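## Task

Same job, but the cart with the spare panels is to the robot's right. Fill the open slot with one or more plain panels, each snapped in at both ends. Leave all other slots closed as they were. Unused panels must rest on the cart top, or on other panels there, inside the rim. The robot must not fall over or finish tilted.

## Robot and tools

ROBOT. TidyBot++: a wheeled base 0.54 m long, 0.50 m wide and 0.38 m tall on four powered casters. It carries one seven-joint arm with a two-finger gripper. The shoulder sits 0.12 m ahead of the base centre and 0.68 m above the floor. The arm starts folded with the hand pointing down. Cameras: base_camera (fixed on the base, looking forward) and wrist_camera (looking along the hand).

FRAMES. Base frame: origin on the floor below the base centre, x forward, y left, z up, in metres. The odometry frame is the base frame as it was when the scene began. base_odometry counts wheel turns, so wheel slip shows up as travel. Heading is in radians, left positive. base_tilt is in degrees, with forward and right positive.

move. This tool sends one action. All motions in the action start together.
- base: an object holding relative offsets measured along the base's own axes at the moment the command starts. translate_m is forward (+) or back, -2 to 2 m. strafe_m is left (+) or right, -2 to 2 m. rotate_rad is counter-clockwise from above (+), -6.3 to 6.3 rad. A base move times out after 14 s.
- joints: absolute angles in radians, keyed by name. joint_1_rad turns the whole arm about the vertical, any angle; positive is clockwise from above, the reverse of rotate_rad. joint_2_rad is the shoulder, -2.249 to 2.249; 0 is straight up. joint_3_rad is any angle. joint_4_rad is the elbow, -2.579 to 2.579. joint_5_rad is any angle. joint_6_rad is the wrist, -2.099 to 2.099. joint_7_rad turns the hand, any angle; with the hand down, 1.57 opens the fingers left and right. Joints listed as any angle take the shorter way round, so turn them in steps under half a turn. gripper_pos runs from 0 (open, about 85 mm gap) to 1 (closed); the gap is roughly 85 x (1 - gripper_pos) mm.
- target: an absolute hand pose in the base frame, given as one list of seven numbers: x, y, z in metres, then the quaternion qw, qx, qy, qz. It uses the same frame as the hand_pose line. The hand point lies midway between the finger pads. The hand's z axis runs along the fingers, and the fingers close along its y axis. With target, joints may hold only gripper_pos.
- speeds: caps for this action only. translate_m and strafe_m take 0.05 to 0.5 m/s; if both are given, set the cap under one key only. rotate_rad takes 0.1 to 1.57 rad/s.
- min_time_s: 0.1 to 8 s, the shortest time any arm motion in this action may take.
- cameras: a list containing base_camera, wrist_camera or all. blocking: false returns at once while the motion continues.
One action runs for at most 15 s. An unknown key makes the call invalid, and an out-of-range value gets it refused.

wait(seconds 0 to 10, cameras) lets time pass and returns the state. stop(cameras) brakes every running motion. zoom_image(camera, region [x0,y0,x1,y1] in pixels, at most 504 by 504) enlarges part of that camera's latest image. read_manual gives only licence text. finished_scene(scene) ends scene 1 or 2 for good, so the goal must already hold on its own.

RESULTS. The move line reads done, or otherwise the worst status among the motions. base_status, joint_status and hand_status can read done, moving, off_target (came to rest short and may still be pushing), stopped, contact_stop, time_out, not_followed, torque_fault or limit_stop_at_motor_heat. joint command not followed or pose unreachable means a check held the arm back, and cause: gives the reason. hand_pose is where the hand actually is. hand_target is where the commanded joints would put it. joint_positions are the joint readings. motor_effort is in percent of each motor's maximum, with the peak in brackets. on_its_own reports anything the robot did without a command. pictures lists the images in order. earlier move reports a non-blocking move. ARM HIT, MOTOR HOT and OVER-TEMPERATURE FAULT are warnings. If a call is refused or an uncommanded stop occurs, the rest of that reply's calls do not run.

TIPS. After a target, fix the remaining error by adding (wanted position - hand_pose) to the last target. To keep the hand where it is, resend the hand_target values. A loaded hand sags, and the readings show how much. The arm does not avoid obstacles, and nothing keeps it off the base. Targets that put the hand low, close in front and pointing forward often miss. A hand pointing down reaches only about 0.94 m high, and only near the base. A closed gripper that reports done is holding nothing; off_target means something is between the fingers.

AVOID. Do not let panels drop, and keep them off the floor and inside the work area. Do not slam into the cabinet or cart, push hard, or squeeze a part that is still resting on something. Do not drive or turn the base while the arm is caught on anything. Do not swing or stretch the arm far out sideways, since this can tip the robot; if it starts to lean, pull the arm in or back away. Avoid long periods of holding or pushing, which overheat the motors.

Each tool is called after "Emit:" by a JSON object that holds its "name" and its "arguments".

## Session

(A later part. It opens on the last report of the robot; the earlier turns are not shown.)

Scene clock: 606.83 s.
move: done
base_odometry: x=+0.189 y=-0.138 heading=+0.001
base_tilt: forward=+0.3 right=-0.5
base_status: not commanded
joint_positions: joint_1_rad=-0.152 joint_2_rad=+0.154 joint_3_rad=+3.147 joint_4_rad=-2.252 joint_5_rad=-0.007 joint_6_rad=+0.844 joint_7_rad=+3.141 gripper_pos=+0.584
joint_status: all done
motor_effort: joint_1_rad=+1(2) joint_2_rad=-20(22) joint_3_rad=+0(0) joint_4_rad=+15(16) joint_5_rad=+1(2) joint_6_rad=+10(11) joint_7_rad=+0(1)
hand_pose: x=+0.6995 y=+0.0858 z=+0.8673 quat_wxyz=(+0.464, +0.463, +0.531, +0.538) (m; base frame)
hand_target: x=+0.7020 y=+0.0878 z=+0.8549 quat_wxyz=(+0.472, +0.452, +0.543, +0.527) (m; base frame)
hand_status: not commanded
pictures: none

Emit:
{"name": "move", "arguments": {"joints": {"joint_2_rad": 0.156}, "min_time_s": 0.5}}

Emit:
{"name": "move", "arguments": {"base": {"translate_m": 0.006, "strafe_m": 0.0}, "speeds": {"translate_m": 0.05}, "cameras": ["wrist_camera"]}}

Emit:
{"name": "zoom_image", "arguments": {"camera": "wrist_camera", "region": [250, 0, 350, 90]}}

Emit:
{"name": "zoom_image", "arguments": {"camera": "wrist_camera", "region": [325, 60, 365, 100]}}

Emit:
{"name": "zoom_image", "arguments": {"camera": "wrist_camera", "region": [325, 260, 365, 300]}}

Emit:
{"name": "zoom_image", "arguments": {"camera": "wrist_camera", "region": [245, 90, 285, 130]}}

Emit:
{"name": "zoom_image", "arguments": {"camera": "wrist_camera", "region": [240, 260, 280, 300]}}

Scene clock: 613.80 s.
move: done
base_odometry: x=+0.189 y=-0.138 heading=+0.001
base_tilt: forward=+0.4 right=-0.5
base_status: not commanded
joint_positions: joint_1_rad=-0.152 joint_2_rad=+0.154 joint_3_rad=+3.147 joint_4_rad=-2.252 joint_5_rad=-0.007 joint_6_rad=+0.844 joint_7_rad=+3.141 gripper_pos=+0.584
joint_status: all done
motor_effort: joint_1_rad=+0(1) joint_2_rad=-21(22) joint_3_rad=+0(0) joint_4_rad=+15(16) joint_5_rad=+1(1) joint_6_rad=+10(10) joint_7_rad=+0(1)
hand_pose: x=+0.6995 y=+0.0858 z=+0.8673 quat_wxyz=(+0.464, +0.463, +0.531, +0.538) (m; base frame)
hand_target: x=+0.6973 y=+0.0871 z=+0.8705 quat_wxyz=(+0.478, +0.446, +0.536, +0.534) (m; base frame)
hand_status: not commanded
pictures: none

Scene clock: 614.43 s.
move: done
base_odometry: x=+0.195 y=-0.138 heading=+0.001
base_tilt: forward=+0.4 right=-0.5
base_status: done
joint_positions: joint_1_rad=-0.152 joint_2_rad=+0.154 joint_3_rad=+3.147 joint_4_rad=-2.252 joint_5_rad=-0.007 joint_6_rad=+0.844 joint_7_rad=+3.141 gripper_pos=+0.584
joint_status: not commanded
motor_effort: joint_1_rad=+0(1) joint_2_rad=-20(23) joint_3_rad=+0(0) joint_4_rad=+16(16) joint_5_rad=+1(1) joint_6_rad=+10(10) joint_7_rad=-1(1)
hand_pose: x=+0.6995 y=+0.0858 z=+0.8673 quat_wxyz=(+0.464, +0.463, +0.531, +0.538) (m; base frame)
hand_target: x=+0.6973 y=+0.0871 z=+0.8705 quat_wxyz=(+0.478, +0.446, +0.536, +0.534) (m; base frame)
hand_status: not commanded
pictures: wrist_camera
camera_calibration:
wrist_camera: T_world_to_cam=[[-0.00601288, 0.00319232, 0.999977, -0.864933], [0.127762, -0.991797, 0.00393445, 0.0477939], [0.991787, 0.127783, 0.0055557, -0.572488], [0, 0, 0, 1]] pos_world=[0.556479, 0.123317, 0.867905]

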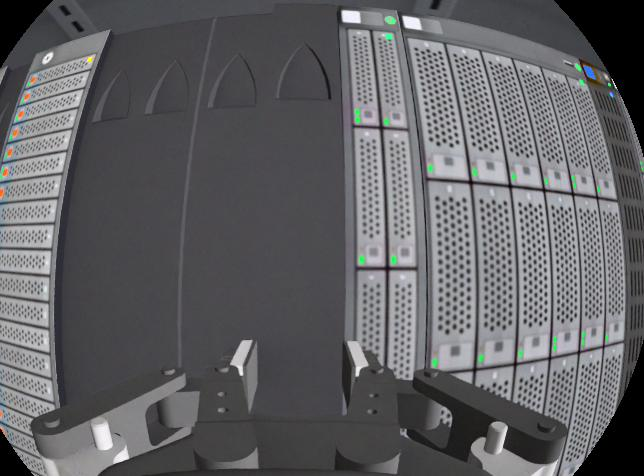

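Scaled by 5.040.

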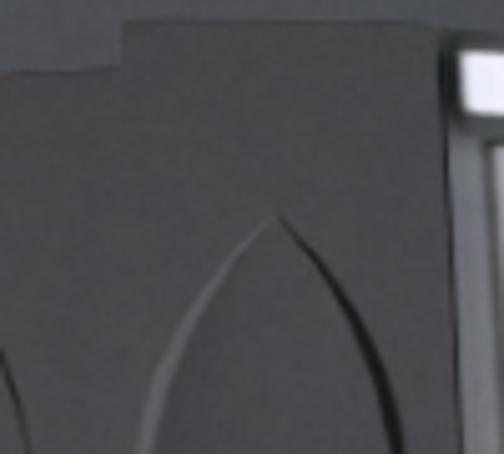

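Scaled by 12.600.

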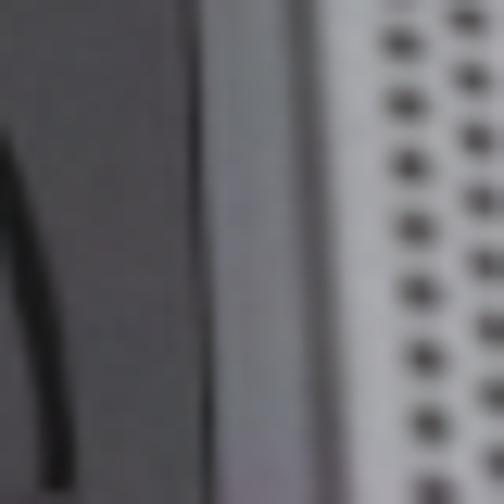

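Scaled by 12.600.

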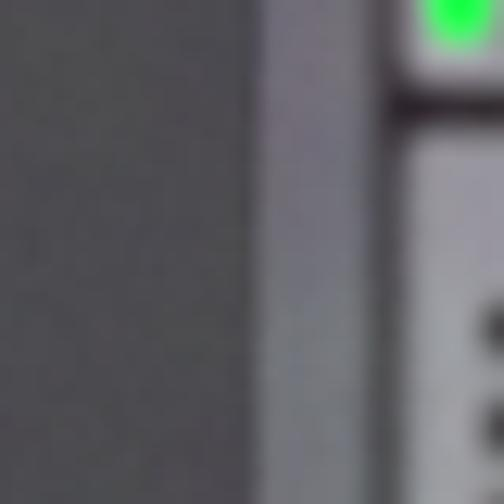

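Scaled by 12.600.

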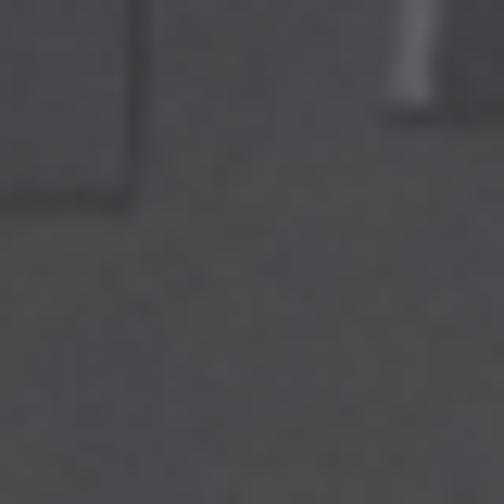

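Scaled by 12.600.

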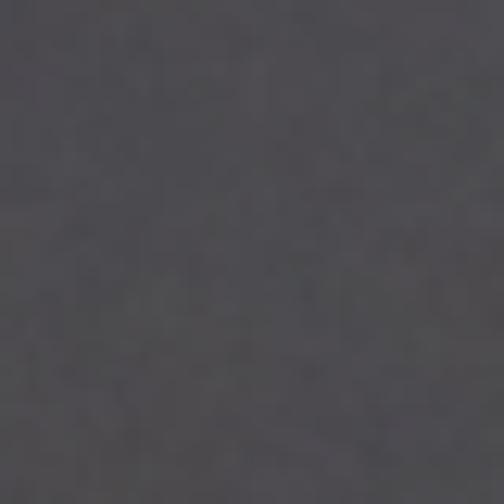

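Emit:
{"name": "move", "arguments": {"base": {"translate_m": 0.0, "strafe_m": 0.003}, "speeds": {"strafe_m": 0.05}, "cameras": ["wrist_camera"]}}

Emit:
{"name": "zoom_image", "arguments": {"camera": "wrist_camera", "region": [250, 0, 350, 90]}}

Scene clock: 638.43 s.
move: done
base_odometry: x=+0.195 y=-0.135 heading=+0.001
base_tilt: forward=+0.4 right=-0.5
base_status: done
joint_positions: joint_1_rad=-0.152 joint_2_rad=+0.154 joint_3_rad=+3.147 joint_4_rad=-2.252 joint_5_rad=-0.007 joint_6_rad=+0.844 joint_7_rad=+3.141 gripper_pos=+0.584
joint_status: not commanded
motor_effort: joint_1_rad=+1(2) joint_2_rad=-21(21) joint_3_rad=+0(2) joint_4_rad=+15(16) joint_5_rad=+0(1) joint_6_rad=+10(11) joint_7_rad=+0(1)
hand_pose: x=+0.6995 y=+0.0858 z=+0.8673 quat_wxyz=(+0.464, +0.463, +0.531, +0.538) (m; base frame)
hand_target: x=+0.6973 y=+0.0871 z=+0.8705 quat_wxyz=(+0.478, +0.446, +0.536, +0.534) (m; base frame)
hand_status: not commanded
pictures: wrist_camera
camera_calibration:
wrist_camera: T_world_to_cam=[[-0.00601288, 0.00319232, 0.999977, -0.864933], [0.127762, -0.991797, 0.00393445, 0.0477939], [0.991787, 0.127783, 0.0055557, -0.572488], [0, 0, 0, 1]] pos_world=[0.556479, 0.123317, 0.867905]

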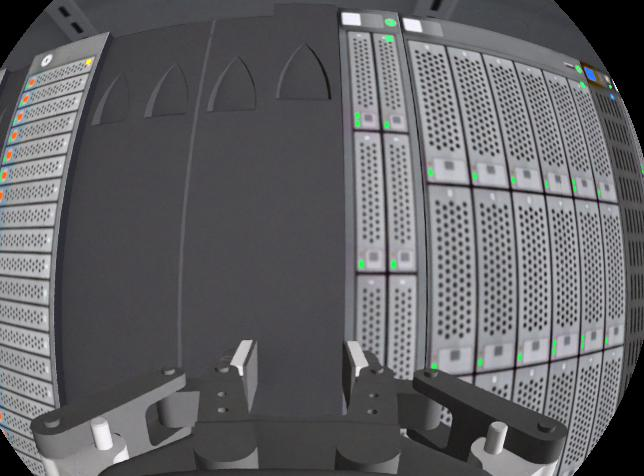

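Scaled by 5.040.

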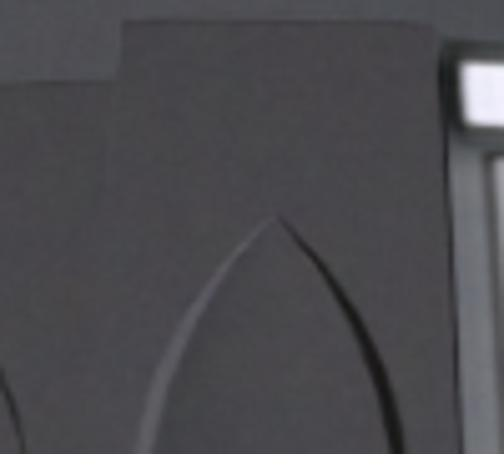

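Emit:
{"name": "move", "arguments": {"base": {"translate_m": 0.0, "strafe_m": -0.001}, "speeds": {"strafe_m": 0.05}}}

Emit:
{"name": "zoom_image", "arguments": {"camera": "wrist_camera", "region": [250, 0, 350, 90]}}

Emit:
{"name": "move", "arguments": {"base": {"translate_m": 0.0, "strafe_m": -0.001}, "speeds": {"strafe_m": 0.05}, "cameras": ["wrist_camera"]}}

Emit:
{"name": "zoom_image", "arguments": {"camera": "wrist_camera", "region": [250, 0, 350, 90]}}

Scene clock: 652.23 s.
move: done
base_odometry: x=+0.195 y=-0.136 heading=+0.001
base_tilt: forward=+0.3 right=-0.5
base_status: done
joint_positions: joint_1_rad=-0.152 joint_2_rad=+0.154 joint_3_rad=+3.147 joint_4_rad=-2.252 joint_5_rad=-0.007 joint_6_rad=+0.844 joint_7_rad=+3.141 gripper_pos=+0.584
joint_status: not commanded
motor_effort: joint_1_rad=+1(3) joint_2_rad=-21(21) joint_3_rad=+0(2) joint_4_rad=+16(16) joint_5_rad=+0(1) joint_6_rad=+9(11) joint_7_rad=-1(1)
hand_pose: x=+0.6995 y=+0.0858 z=+0.8673 quat_wxyz=(+0.464, +0.463, +0.531, +0.538) (m; base frame)
hand_target: x=+0.6973 y=+0.0871 z=+0.8705 quat_wxyz=(+0.478, +0.446, +0.536, +0.534) (m; base frame)
hand_status: not commanded
pictures: none

Scaled by 5.040.
This view is cut from an older image: the scene may have changed since it was taken.

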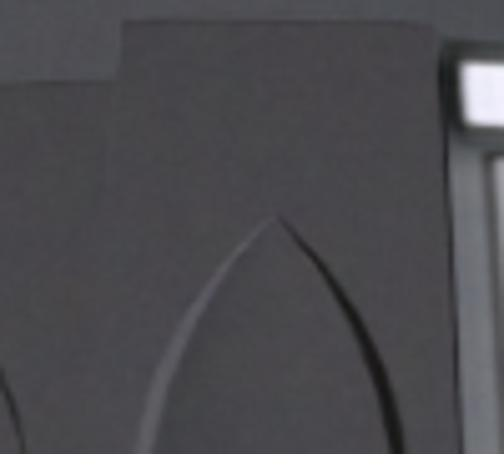

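Scene clock: 652.70 s.
move: done
base_odometry: x=+0.195 y=-0.136 heading=+0.001
base_tilt: forward=+0.4 right=-0.5
base_status: done
joint_positions: joint_1_rad=-0.152 joint_2_rad=+0.154 joint_3_rad=+3.147 joint_4_rad=-2.252 joint_5_rad=-0.007 joint_6_rad=+0.844 joint_7_rad=+3.141 gripper_pos=+0.584
joint_status: not commanded
motor_effort: joint_1_rad=+1(3) joint_2_rad=-21(21) joint_3_rad=+0(2) joint_4_rad=+15(16) joint_5_rad=+0(2) joint_6_rad=+10(10) joint_7_rad=+0(1)
hand_pose: x=+0.6995 y=+0.0858 z=+0.8673 quat_wxyz=(+0.464, +0.463, +0.531, +0.538) (m; base frame)
hand_target: x=+0.6973 y=+0.0871 z=+0.8705 quat_wxyz=(+0.478, +0.446, +0.536, +0.534) (m; base frame)
hand_status: not commanded
pictures: wrist_camera
camera_calibration:
wrist_camera: T_world_to_cam=[[-0.00601288, 0.00319232, 0.999977, -0.864933], [0.127762, -0.991797, 0.00393445, 0.0477939], [0.991787, 0.127783, 0.0055557, -0.572488], [0, 0, 0, 1]] pos_world=[0.556479, 0.123317, 0.867905]

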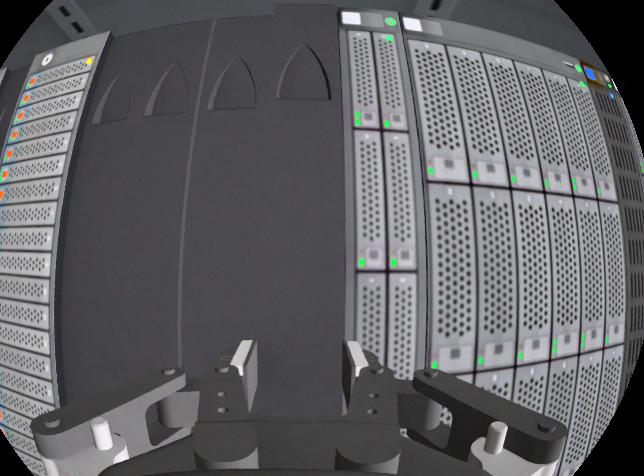

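Scaled by 5.040.

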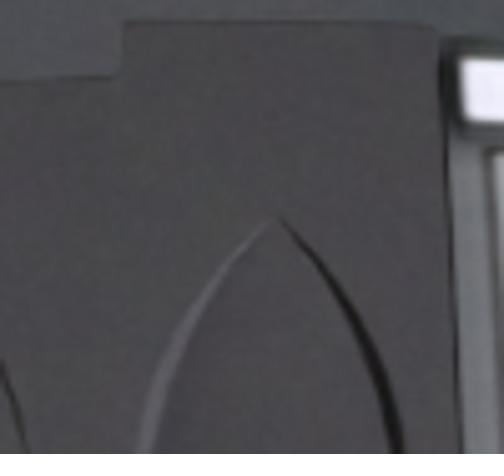

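Emit:
{"name": "move", "arguments": {"base": {"translate_m": 0.0, "strafe_m": -0.001}, "speeds": {"strafe_m": 0.05}, "cameras": ["wrist_camera"]}}

Emit:
{"name": "zoom_image", "arguments": {"camera": "wrist_camera", "region": [250, 0, 350, 90]}}

Emit:
{"name": "move", "arguments": {"base": {"translate_m": 0.0, "strafe_m": -0.001}, "speeds": {"strafe_m": 0.05}, "cameras": ["wrist_camera"]}}

Emit:
{"name": "zoom_image", "arguments": {"camera": "wrist_camera", "region": [250, 0, 350, 90]}}

Scene clock: 659.07 s.
move: done
base_odometry: x=+0.196 y=-0.137 heading=+0.001
base_tilt: forward=+0.4 right=-0.5
base_status: done
joint_positions: joint_1_rad=-0.152 joint_2_rad=+0.154 joint_3_rad=+3.147 joint_4_rad=-2.252 joint_5_rad=-0.007 joint_6_rad=+0.844 joint_7_rad=+3.141 gripper_pos=+0.584
joint_status: not commanded
motor_effort: joint_1_rad=+1(2) joint_2_rad=-20(21) joint_3_rad=+0(2) joint_4_rad=+15(16) joint_5_rad=+1(1) joint_6_rad=+9(10) joint_7_rad=-1(1)
hand_pose: x=+0.6995 y=+0.0858 z=+0.8673 quat_wxyz=(+0.464, +0.463, +0.531, +0.538) (m; base frame)
hand_target: x=+0.6973 y=+0.0871 z=+0.8705 quat_wxyz=(+0.478, +0.446, +0.536, +0.534) (m; base frame)
hand_status: not commanded
pictures: wrist_camera
camera_calibration:
wrist_camera: T_world_to_cam=[[-0.00601288, 0.00319232, 0.999977, -0.864933], [0.127762, -0.991797, 0.00393445, 0.0477939], [0.991787, 0.127783, 0.0055557, -0.572488], [0, 0, 0, 1]] pos_world=[0.556479, 0.123317, 0.867905]

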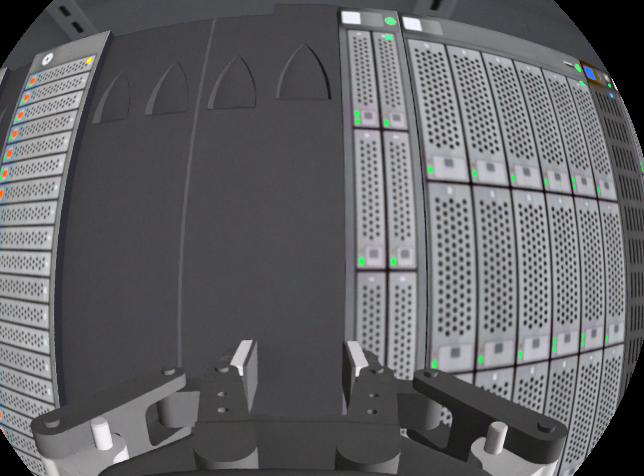

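Scaled by 5.040.

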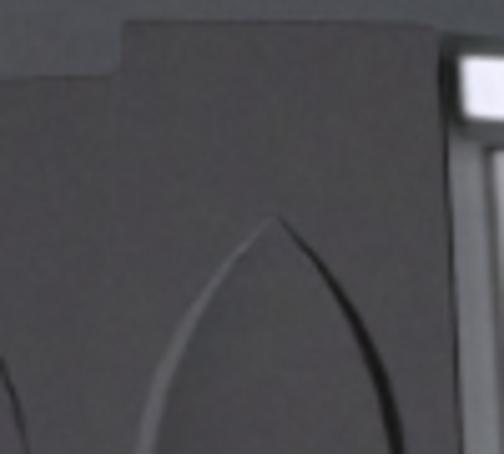

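Scene clock: 659.53 s.
move: done
base_odometry: x=+0.196 y=-0.138 heading=+0.002
base_tilt: forward=+0.3 right=-0.5
base_status: done
joint_positions: joint_1_rad=-0.152 joint_2_rad=+0.154 joint_3_rad=+3.147 joint_4_rad=-2.252 joint_5_rad=-0.007 joint_6_rad=+0.844 joint_7_rad=+3.141 gripper_pos=+0.584
joint_status: not commanded
motor_effort: joint_1_rad=+0(2) joint_2_rad=-20(21) joint_3_rad=+0(2) joint_4_rad=+15(16) joint_5_rad=+1(2) joint_6_rad=+10(10) joint_7_rad=+0(1)
hand_pose: x=+0.6995 y=+0.0858 z=+0.8673 quat_wxyz=(+0.464, +0.463, +0.531, +0.538) (m; base frame)
hand_target: x=+0.6973 y=+0.0871 z=+0.8705 quat_wxyz=(+0.478, +0.446, +0.536, +0.534) (m; base frame)
hand_status: not commanded
pictures: wrist_camera
camera_calibration:
wrist_camera: T_world_to_cam=[[-0.00601288, 0.00319232, 0.999977, -0.864933], [0.127762, -0.991797, 0.00393445, 0.0477939], [0.991787, 0.127783, 0.0055557, -0.572488], [0, 0, 0, 1]] pos_world=[0.556479, 0.123317, 0.867905]

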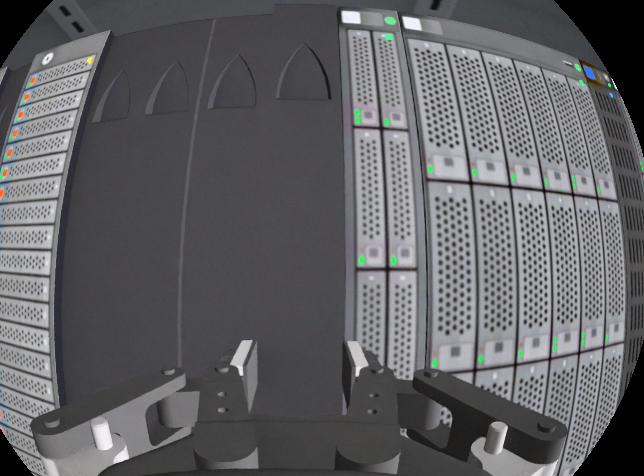

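Scaled by 5.040.

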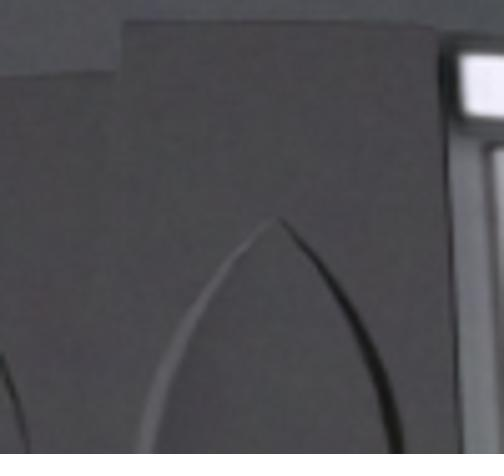

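Emit:
{"name": "move", "arguments": {"base": {"translate_m": 0.0, "strafe_m": -0.001}, "speeds": {"strafe_m": 0.05}, "cameras": ["wrist_camera"]}}

Emit:
{"name": "zoom_image", "arguments": {"camera": "wrist_camera", "region": [250, 0, 350, 90]}}

Emit:
{"name": "move", "arguments": {"base": {"translate_m": 0.0, "strafe_m": -0.001}, "speeds": {"strafe_m": 0.05}, "cameras": ["wrist_camera"]}}

Emit:
{"name": "zoom_image", "arguments": {"camera": "wrist_camera", "region": [250, 0, 350, 90]}}

Scene clock: 664.27 s.
move: done
base_odometry: x=+0.196 y=-0.139 heading=+0.002
base_tilt: forward=+0.4 right=-0.5
base_status: done
joint_positions: joint_1_rad=-0.152 joint_2_rad=+0.154 joint_3_rad=+3.147 joint_4_rad=-2.252 joint_5_rad=-0.007 joint_6_rad=+0.844 joint_7_rad=+3.141 gripper_pos=+0.584
joint_status: not commanded
motor_effort: joint_1_rad=+1(3) joint_2_rad=-20(21) joint_3_rad=+0(2) joint_4_rad=+15(16) joint_5_rad=+0(2) joint_6_rad=+9(11) joint_7_rad=+0(1)
hand_pose: x=+0.6995 y=+0.0858 z=+0.8673 quat_wxyz=(+0.464, +0.463, +0.531, +0.538) (m; base frame)
hand_target: x=+0.6973 y=+0.0871 z=+0.8705 quat_wxyz=(+0.478, +0.446, +0.536, +0.534) (m; base frame)
hand_status: not commanded
pictures: wrist_camera
camera_calibration:
wrist_camera: T_world_to_cam=[[-0.00601288, 0.00319232, 0.999977, -0.864933], [0.127762, -0.991797, 0.00393445, 0.0477939], [0.991787, 0.127783, 0.0055557, -0.572488], [0, 0, 0, 1]] pos_world=[0.556479, 0.123317, 0.867905]

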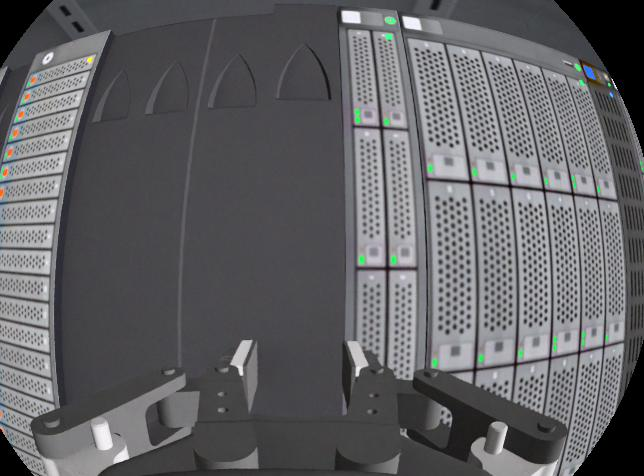

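Scaled by 5.040.

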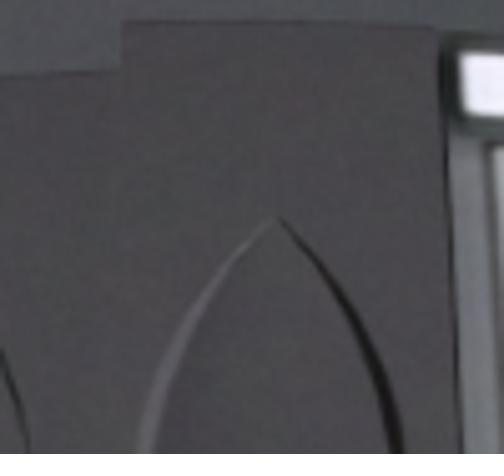

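Scene clock: 664.67 s.
move: done
base_odometry: x=+0.196 y=-0.140 heading=+0.002
base_tilt: forward=+0.4 right=-0.5
base_status: done
joint_positions: joint_1_rad=-0.152 joint_2_rad=+0.154 joint_3_rad=+3.147 joint_4_rad=-2.252 joint_5_rad=-0.007 joint_6_rad=+0.844 joint_7_rad=+3.141 gripper_pos=+0.584
joint_status: not commanded
motor_effort: joint_1_rad=+0(3) joint_2_rad=-20(21) joint_3_rad=+0(2) joint_4_rad=+15(16) joint_5_rad=+1(2) joint_6_rad=+10(10) joint_7_rad=+0(1)
hand_pose: x=+0.6995 y=+0.0858 z=+0.8673 quat_wxyz=(+0.464, +0.463, +0.531, +0.538) (m; base frame)
hand_target: x=+0.6973 y=+0.0871 z=+0.8705 quat_wxyz=(+0.478, +0.446, +0.536, +0.534) (m; base frame)
hand_status: not commanded
pictures: wrist_camera
camera_calibration:
wrist_camera: T_world_to_cam=[[-0.00601288, 0.00319232, 0.999977, -0.864933], [0.127762, -0.991797, 0.00393445, 0.0477939], [0.991787, 0.127783, 0.0055557, -0.572488], [0, 0, 0, 1]] pos_world=[0.556479, 0.123317, 0.867905]

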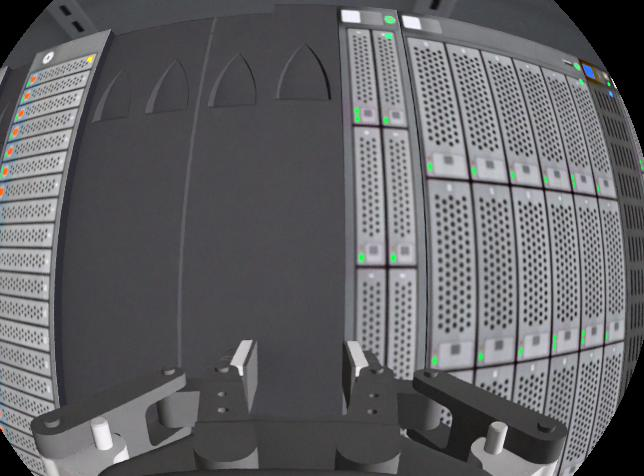

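Scaled by 5.040.

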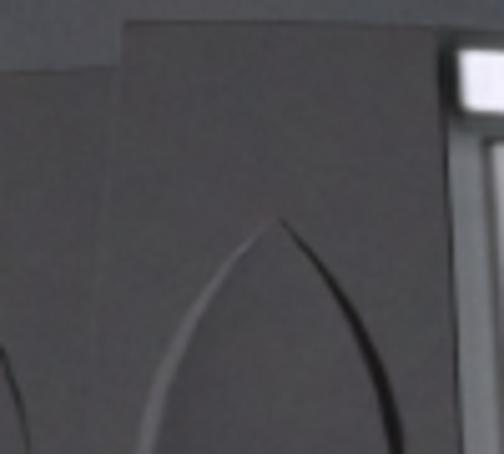

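Emit:
{"name": "move", "arguments": {"base": {"translate_m": 0.0, "strafe_m": -0.0015}, "speeds": {"strafe_m": 0.05}, "cameras": ["wrist_camera"]}}

Emit:
{"name": "zoom_image", "arguments": {"camera": "wrist_camera", "region": [250, 0, 350, 90]}}

Emit:
{"name": "move", "arguments": {"base": {"translate_m": 0.0, "strafe_m": -0.0015}, "speeds": {"strafe_m": 0.05}, "cameras": ["wrist_camera"]}}

Emit:
{"name": "zoom_image", "arguments": {"camera": "wrist_camera", "region": [250, 0, 350, 90]}}

Scene clock: 671.27 s.
move: done
base_odometry: x=+0.196 y=-0.142 heading=+0.002
base_tilt: forward=+0.3 right=-0.5
base_status: done
joint_positions: joint_1_rad=-0.152 joint_2_rad=+0.154 joint_3_rad=+3.147 joint_4_rad=-2.252 joint_5_rad=-0.007 joint_6_rad=+0.844 joint_7_rad=+3.141 gripper_pos=+0.584
joint_status: not commanded
motor_effort: joint_1_rad=+1(3) joint_2_rad=-20(21) joint_3_rad=+0(3) joint_4_rad=+15(16) joint_5_rad=+1(2) joint_6_rad=+9(10) joint_7_rad=+0(1)
hand_pose: x=+0.6995 y=+0.0858 z=+0.8673 quat_wxyz=(+0.464, +0.463, +0.531, +0.538) (m; base frame)
hand_target: x=+0.6973 y=+0.0871 z=+0.8705 quat_wxyz=(+0.478, +0.446, +0.536, +0.534) (m; base frame)
hand_status: not commanded
pictures: wrist_camera
camera_calibration:
wrist_camera: T_world_to_cam=[[-0.00601288, 0.00319232, 0.999977, -0.864933], [0.127762, -0.991797, 0.00393445, 0.0477939], [0.991787, 0.127783, 0.0055557, -0.572488], [0, 0, 0, 1]] pos_world=[0.556479, 0.123317, 0.867905]

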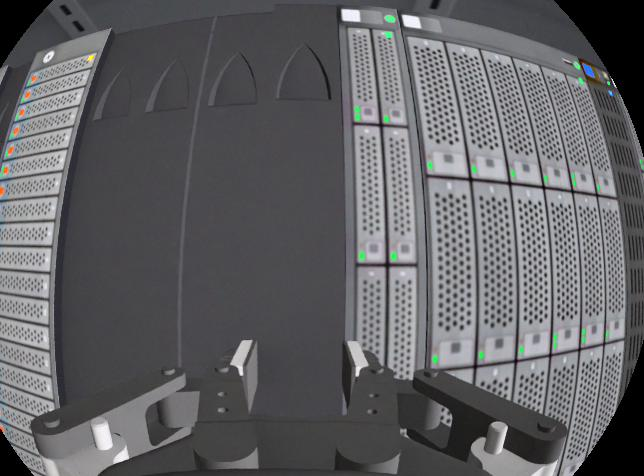

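Scaled by 5.040.

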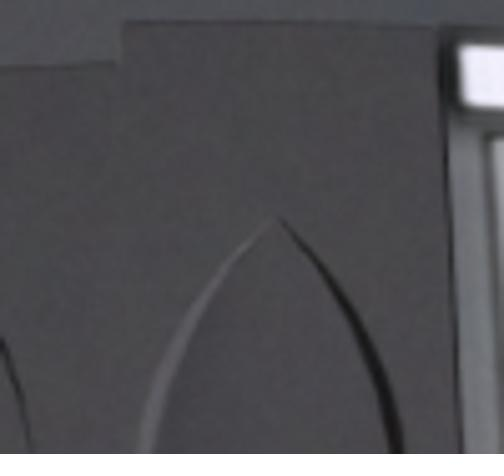

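Scene clock: 671.70 s.
move: done
base_odometry: x=+0.196 y=-0.143 heading=+0.002
base_tilt: forward=+0.4 right=-0.5
base_status: done
joint_positions: joint_1_rad=-0.152 joint_2_rad=+0.154 joint_3_rad=+3.147 joint_4_rad=-2.252 joint_5_rad=-0.007 joint_6_rad=+0.844 joint_7_rad=+3.141 gripper_pos=+0.584
joint_status: not commanded
motor_effort: joint_1_rad=+1(4) joint_2_rad=-20(21) joint_3_rad=+0(3) joint_4_rad=+15(16) joint_5_rad=+0(3) joint_6_rad=+10(10) joint_7_rad=-1(1)
hand_pose: x=+0.6995 y=+0.0857 z=+0.8673 quat_wxyz=(+0.464, +0.463, +0.531, +0.538) (m; base frame)
hand_target: x=+0.6973 y=+0.0871 z=+0.8705 quat_wxyz=(+0.478, +0.446, +0.536, +0.534) (m; base frame)
hand_status: not commanded
pictures: wrist_camera
camera_calibration:
wrist_camera: T_world_to_cam=[[-0.00601257, 0.00319172, 0.999977, -0.864933], [0.127663, -0.99181, 0.00393326, 0.0478513], [0.991799, 0.127684, 0.00555586, -0.572484], [0, 0, 0, 1]] pos_world=[0.55648, 0.123317, 0.867905]

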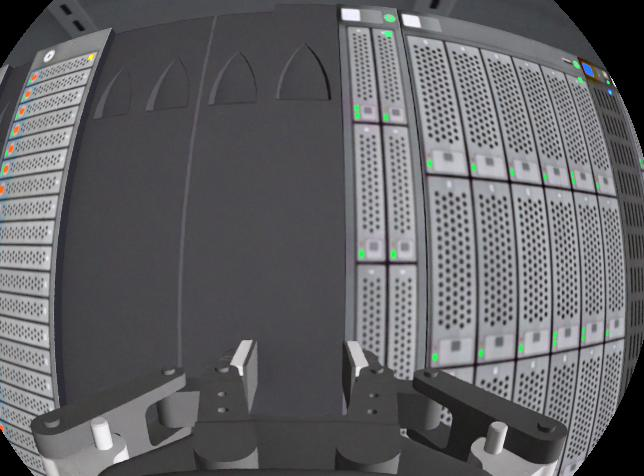

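Scaled by 5.040.

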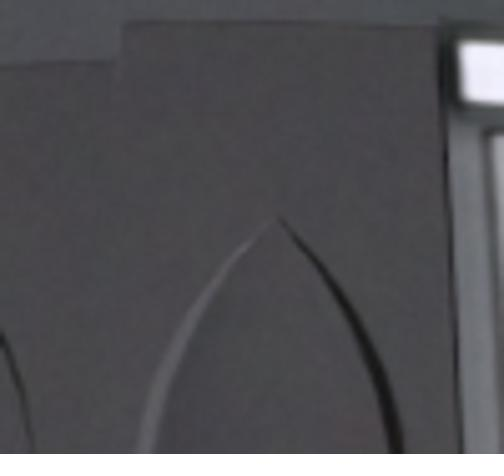

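Emit:
{"name": "move", "arguments": {"base": {"translate_m": 0.0, "strafe_m": 0.006}, "speeds": {"strafe_m": 0.05}, "cameras": ["wrist_camera"]}}

Emit:
{"name": "zoom_image", "arguments": {"camera": "wrist_camera", "region": [250, 0, 350, 90]}}

Emit:
{"name": "move", "arguments": {"base": {"translate_m": 0.0, "strafe_m": 0.0012}, "speeds": {"strafe_m": 0.05}, "cameras": ["wrist_camera"]}}

Emit:
{"name": "zoom_image", "arguments": {"camera": "wrist_camera", "region": [250, 0, 350, 90]}}

Scene clock: 718.87 s.
move: done
base_odometry: x=+0.196 y=-0.137 heading=+0.002
base_tilt: forward=+0.4 right=-0.5
base_status: done
joint_positions: joint_1_rad=-0.153 joint_2_rad=+0.154 joint_3_rad=+3.147 joint_4_rad=-2.252 joint_5_rad=-0.007 joint_6_rad=+0.844 joint_7_rad=+3.141 gripper_pos=+0.584
joint_status: not commanded
motor_effort: joint_1_rad=+1(3) joint_2_rad=-20(21) joint_3_rad=+0(2) joint_4_rad=+16(16) joint_5_rad=+0(1) joint_6_rad=+10(10) joint_7_rad=-1(1)
hand_pose: x=+0.6995 y=+0.0859 z=+0.8673 quat_wxyz=(+0.464, +0.463, +0.531, +0.538) (m; base frame)
hand_target: x=+0.6973 y=+0.0871 z=+0.8705 quat_wxyz=(+0.478, +0.446, +0.536, +0.534) (m; base frame)
hand_status: not commanded
pictures: wrist_camera
camera_calibration:
wrist_camera: T_world_to_cam=[[-0.00601291, 0.00319067, 0.999977, -0.864933], [0.12786, -0.991784, 0.00393336, 0.0478375], [0.991774, 0.127881, 0.00555555, -0.572506], [0, 0, 0, 1]] pos_world=[0.556479, 0.123417, 0.867905]

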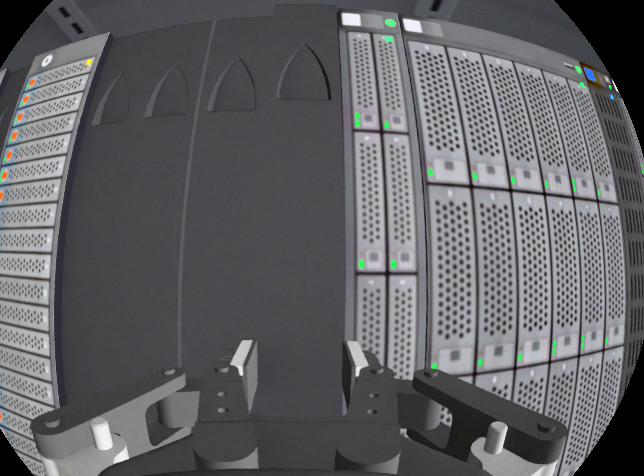

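Scaled by 5.040.

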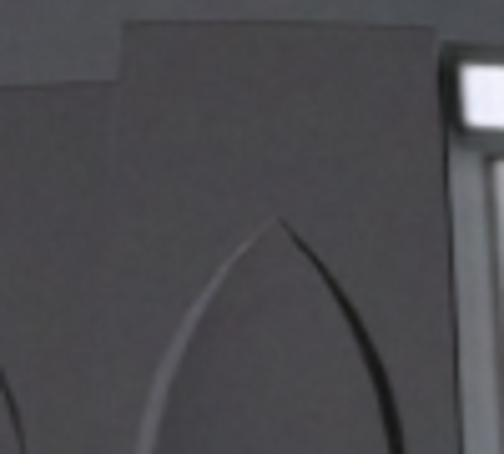

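Scene clock: 719.33 s.
move: done
base_odometry: x=+0.196 y=-0.136 heading=+0.002
base_tilt: forward=+0.3 right=-0.5
base_status: done
joint_positions: joint_1_rad=-0.153 joint_2_rad=+0.154 joint_3_rad=+3.147 joint_4_rad=-2.252 joint_5_rad=-0.007 joint_6_rad=+0.844 joint_7_rad=+3.141 gripper_pos=+0.584
joint_status: not commanded
motor_effort: joint_1_rad=+1(5) joint_2_rad=-21(21) joint_3_rad=+0(3) joint_4_rad=+16(16) joint_5_rad=+1(1) joint_6_rad=+10(10) joint_7_rad=+0(1)
hand_pose: x=+0.6995 y=+0.0860 z=+0.8673 quat_wxyz=(+0.464, +0.463, +0.531, +0.538) (m; base frame)
hand_target: x=+0.6973 y=+0.0871 z=+0.8705 quat_wxyz=(+0.478, +0.446, +0.536, +0.534) (m; base frame)
hand_status: not commanded
pictures: wrist_camera
camera_calibration:
wrist_camera: T_world_to_cam=[[-0.00601464, 0.00318873, 0.999977, -0.864932], [0.128168, -0.991745, 0.00393338, 0.0477602], [0.991734, 0.128189, 0.00555629, -0.572535], [0, 0, 0, 1]] pos_world=[0.556479, 0.123516, 0.867905]

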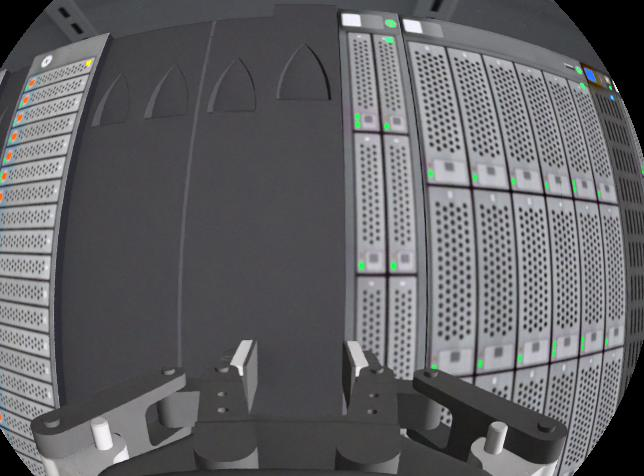

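Scaled by 5.040.

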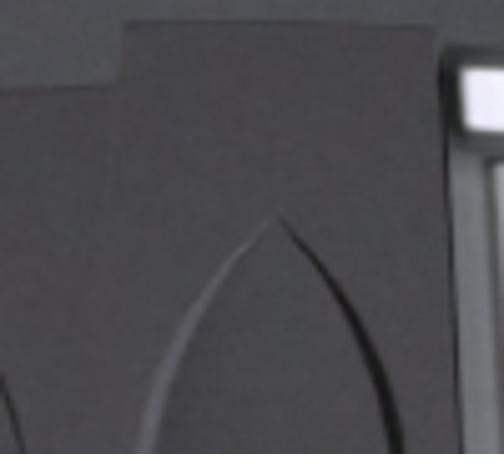

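Emit:
{"name": "move", "arguments": {"base": {"translate_m": 0.0, "strafe_m": 0.0012}, "speeds": {"strafe_m": 0.05}, "cameras": ["wrist_camera"]}}

Emit:
{"name": "zoom_image", "arguments": {"camera": "wrist_camera", "region": [250, 0, 350, 90]}}

Emit:
{"name": "move", "arguments": {"base": {"translate_m": 0.0, "strafe_m": 0.0012}, "speeds": {"strafe_m": 0.05}, "cameras": ["wrist_camera"]}}

Emit:
{"name": "zoom_image", "arguments": {"camera": "wrist_camera", "region": [250, 0, 350, 90]}}

Scene clock: 724.73 s.
move: done
base_odometry: x=+0.196 y=-0.135 heading=+0.002
base_tilt: forward=+0.4 right=-0.5
base_status: done
joint_positions: joint_1_rad=-0.153 joint_2_rad=+0.154 joint_3_rad=+3.147 joint_4_rad=-2.252 joint_5_rad=-0.007 joint_6_rad=+0.844 joint_7_rad=+3.141 gripper_pos=+0.584
joint_status: not commanded
motor_effort: joint_1_rad=+1(5) joint_2_rad=-21(21) joint_3_rad=+0(3) joint_4_rad=+15(16) joint_5_rad=+0(1) joint_6_rad=+10(11) joint_7_rad=+0(1)
hand_pose: x=+0.6995 y=+0.0861 z=+0.8673 quat_wxyz=(+0.464, +0.462, +0.531, +0.538) (m; base frame)
hand_target: x=+0.6973 y=+0.0871 z=+0.8705 quat_wxyz=(+0.478, +0.446, +0.536, +0.534) (m; base frame)
hand_status: not commanded
pictures: wrist_camera
camera_calibration:
wrist_camera: T_world_to_cam=[[-0.00602775, 0.0032879, 0.999976, -0.864936], [0.128363, -0.991719, 0.00403451, 0.0475602], [0.991709, 0.128385, 0.00555579, -0.572545], [0, 0, 0, 1]] pos_world=[0.556479, 0.123516, 0.867905]

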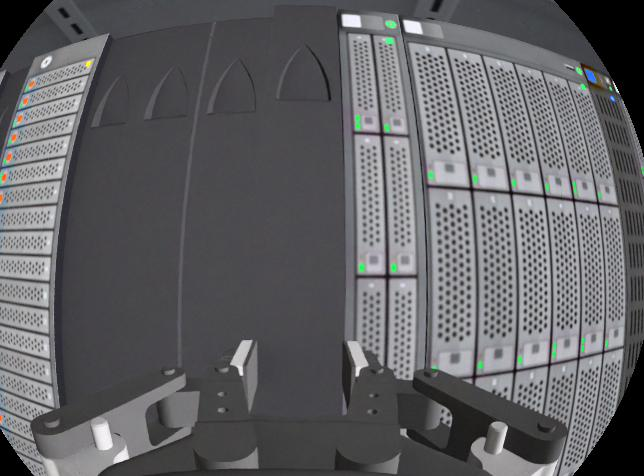

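Scaled by 5.040.

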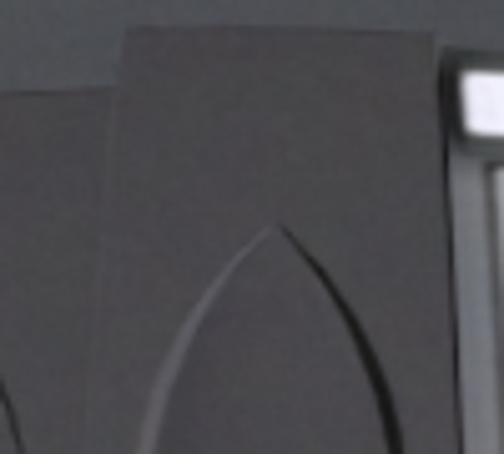

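Scene clock: 725.20 s.
move: done
base_odometry: x=+0.196 y=-0.134 heading=+0.002
base_tilt: forward=+0.4 right=-0.5
base_status: done
joint_positions: joint_1_rad=-0.153 joint_2_rad=+0.154 joint_3_rad=+3.147 joint_4_rad=-2.252 joint_5_rad=-0.007 joint_6_rad=+0.844 joint_7_rad=+3.141 gripper_pos=+0.584
joint_status: not commanded
motor_effort: joint_1_rad=+1(4) joint_2_rad=-21(21) joint_3_rad=+0(3) joint_4_rad=+15(16) joint_5_rad=+1(2) joint_6_rad=+10(11) joint_7_rad=+0(1)
hand_pose: x=+0.6995 y=+0.0861 z=+0.8673 quat_wxyz=(+0.464, +0.462, +0.531, +0.538) (m; base frame)
hand_target: x=+0.6973 y=+0.0871 z=+0.8705 quat_wxyz=(+0.478, +0.446, +0.536, +0.534) (m; base frame)
hand_status: not commanded
pictures: wrist_camera
camera_calibration:
wrist_camera: T_world_to_cam=[[-0.00602775, 0.0032879, 0.999976, -0.864936], [0.128363, -0.991719, 0.00403451, 0.0475602], [0.991709, 0.128385, 0.00555579, -0.572545], [0, 0, 0, 1]] pos_world=[0.556479, 0.123516, 0.867905]

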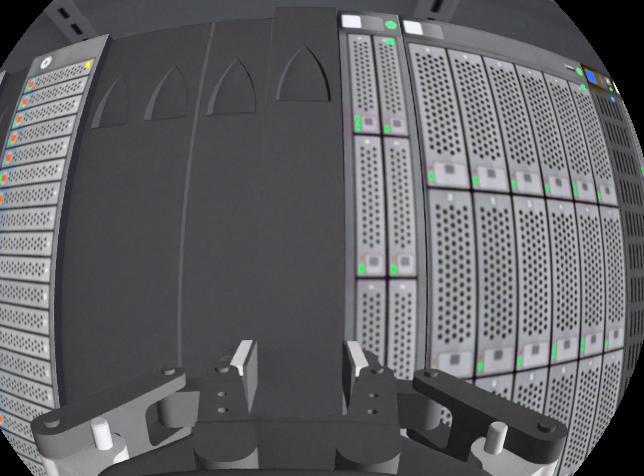

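Scaled by 5.040.

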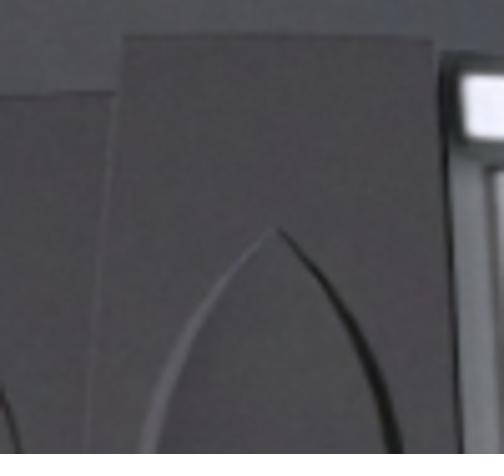

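Emit:
{"name": "zoom_image", "arguments": {"camera": "wrist_camera", "region": [240, 0, 280, 40]}}

Emit:
{"name": "zoom_image", "arguments": {"camera": "wrist_camera", "region": [310, 0, 350, 40]}}

Emit:
{"name": "zoom_image", "arguments": {"camera": "wrist_camera", "region": [205, 10, 245, 50]}}

Emit:
{"name": "zoom_image", "arguments": {"camera": "wrist_camera", "region": [325, 60, 365, 100]}}

Emit:
{"name": "zoom_image", "arguments": {"camera": "wrist_camera", "region": [325, 260, 365, 300]}}

Emit:
{"name": "zoom_image", "arguments": {"camera": "wrist_camera", "region": [375, 10, 435, 70]}}

Emit:
{"name": "zoom_image", "arguments": {"camera": "wrist_camera", "region": [400, 170, 440, 210]}}

Emit:
{"name": "zoom_image", "arguments": {"camera": "wrist_camera", "region": [250, 80, 350, 130]}}

Scaled by 12.600.

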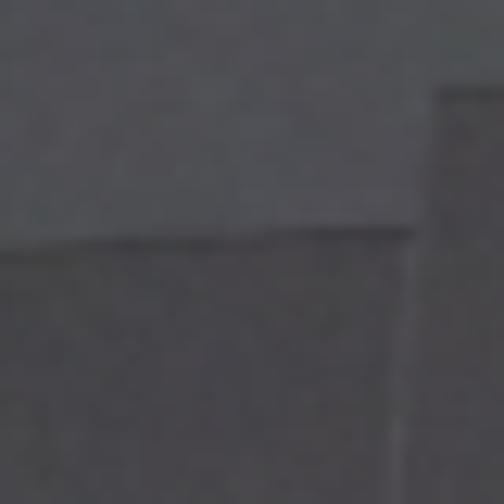

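Scaled by 12.600.

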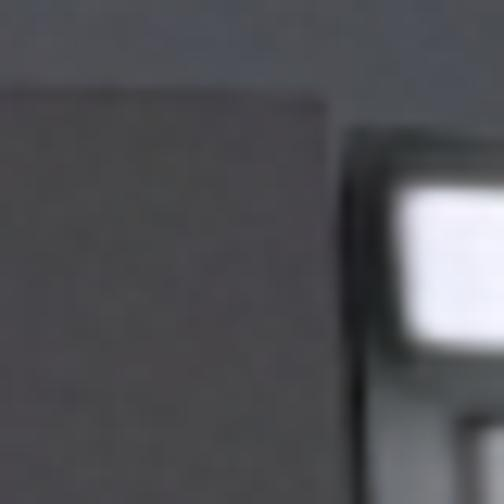

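Scaled by 12.600.

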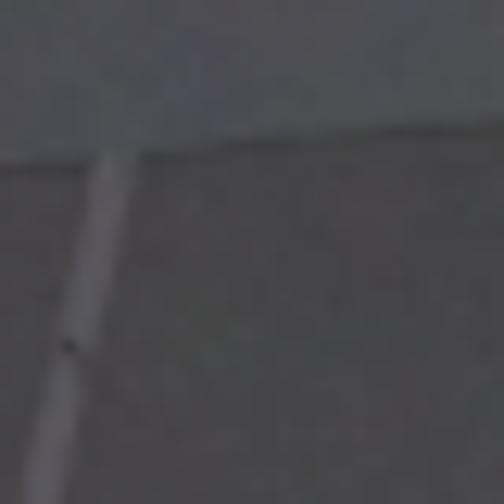

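Scaled by 12.600.

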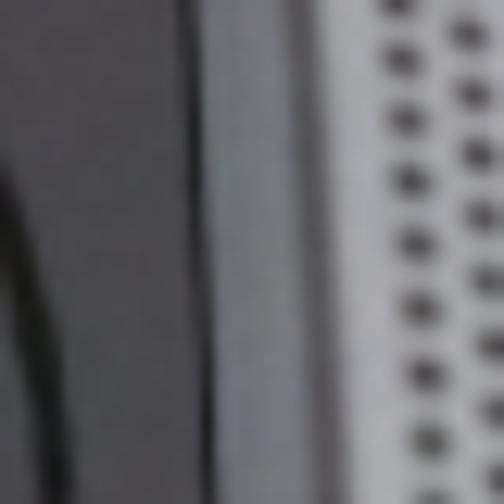

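Scaled by 12.600.

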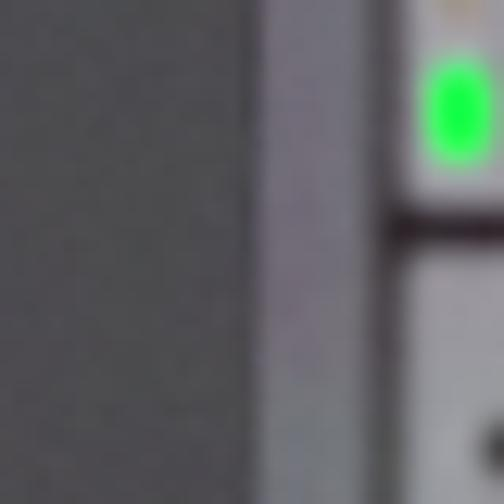

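Scaled by 8.400.

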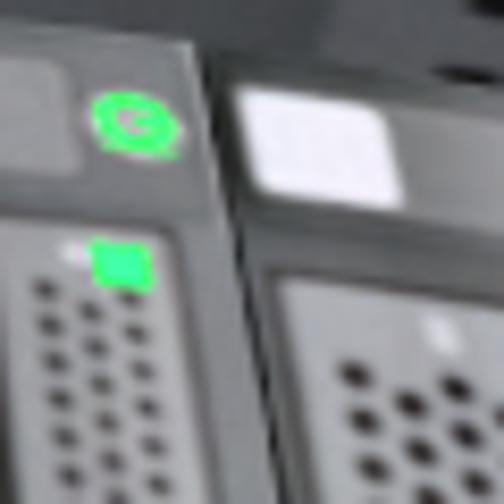

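Scaled by 12.600.

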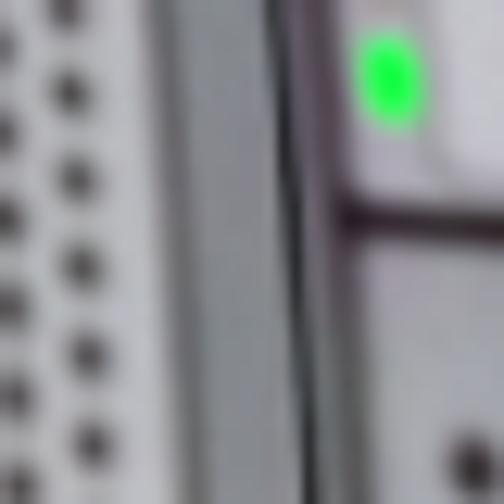

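Scaled by 5.040.

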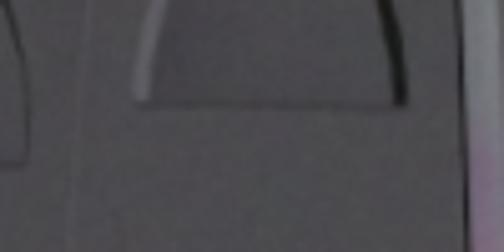

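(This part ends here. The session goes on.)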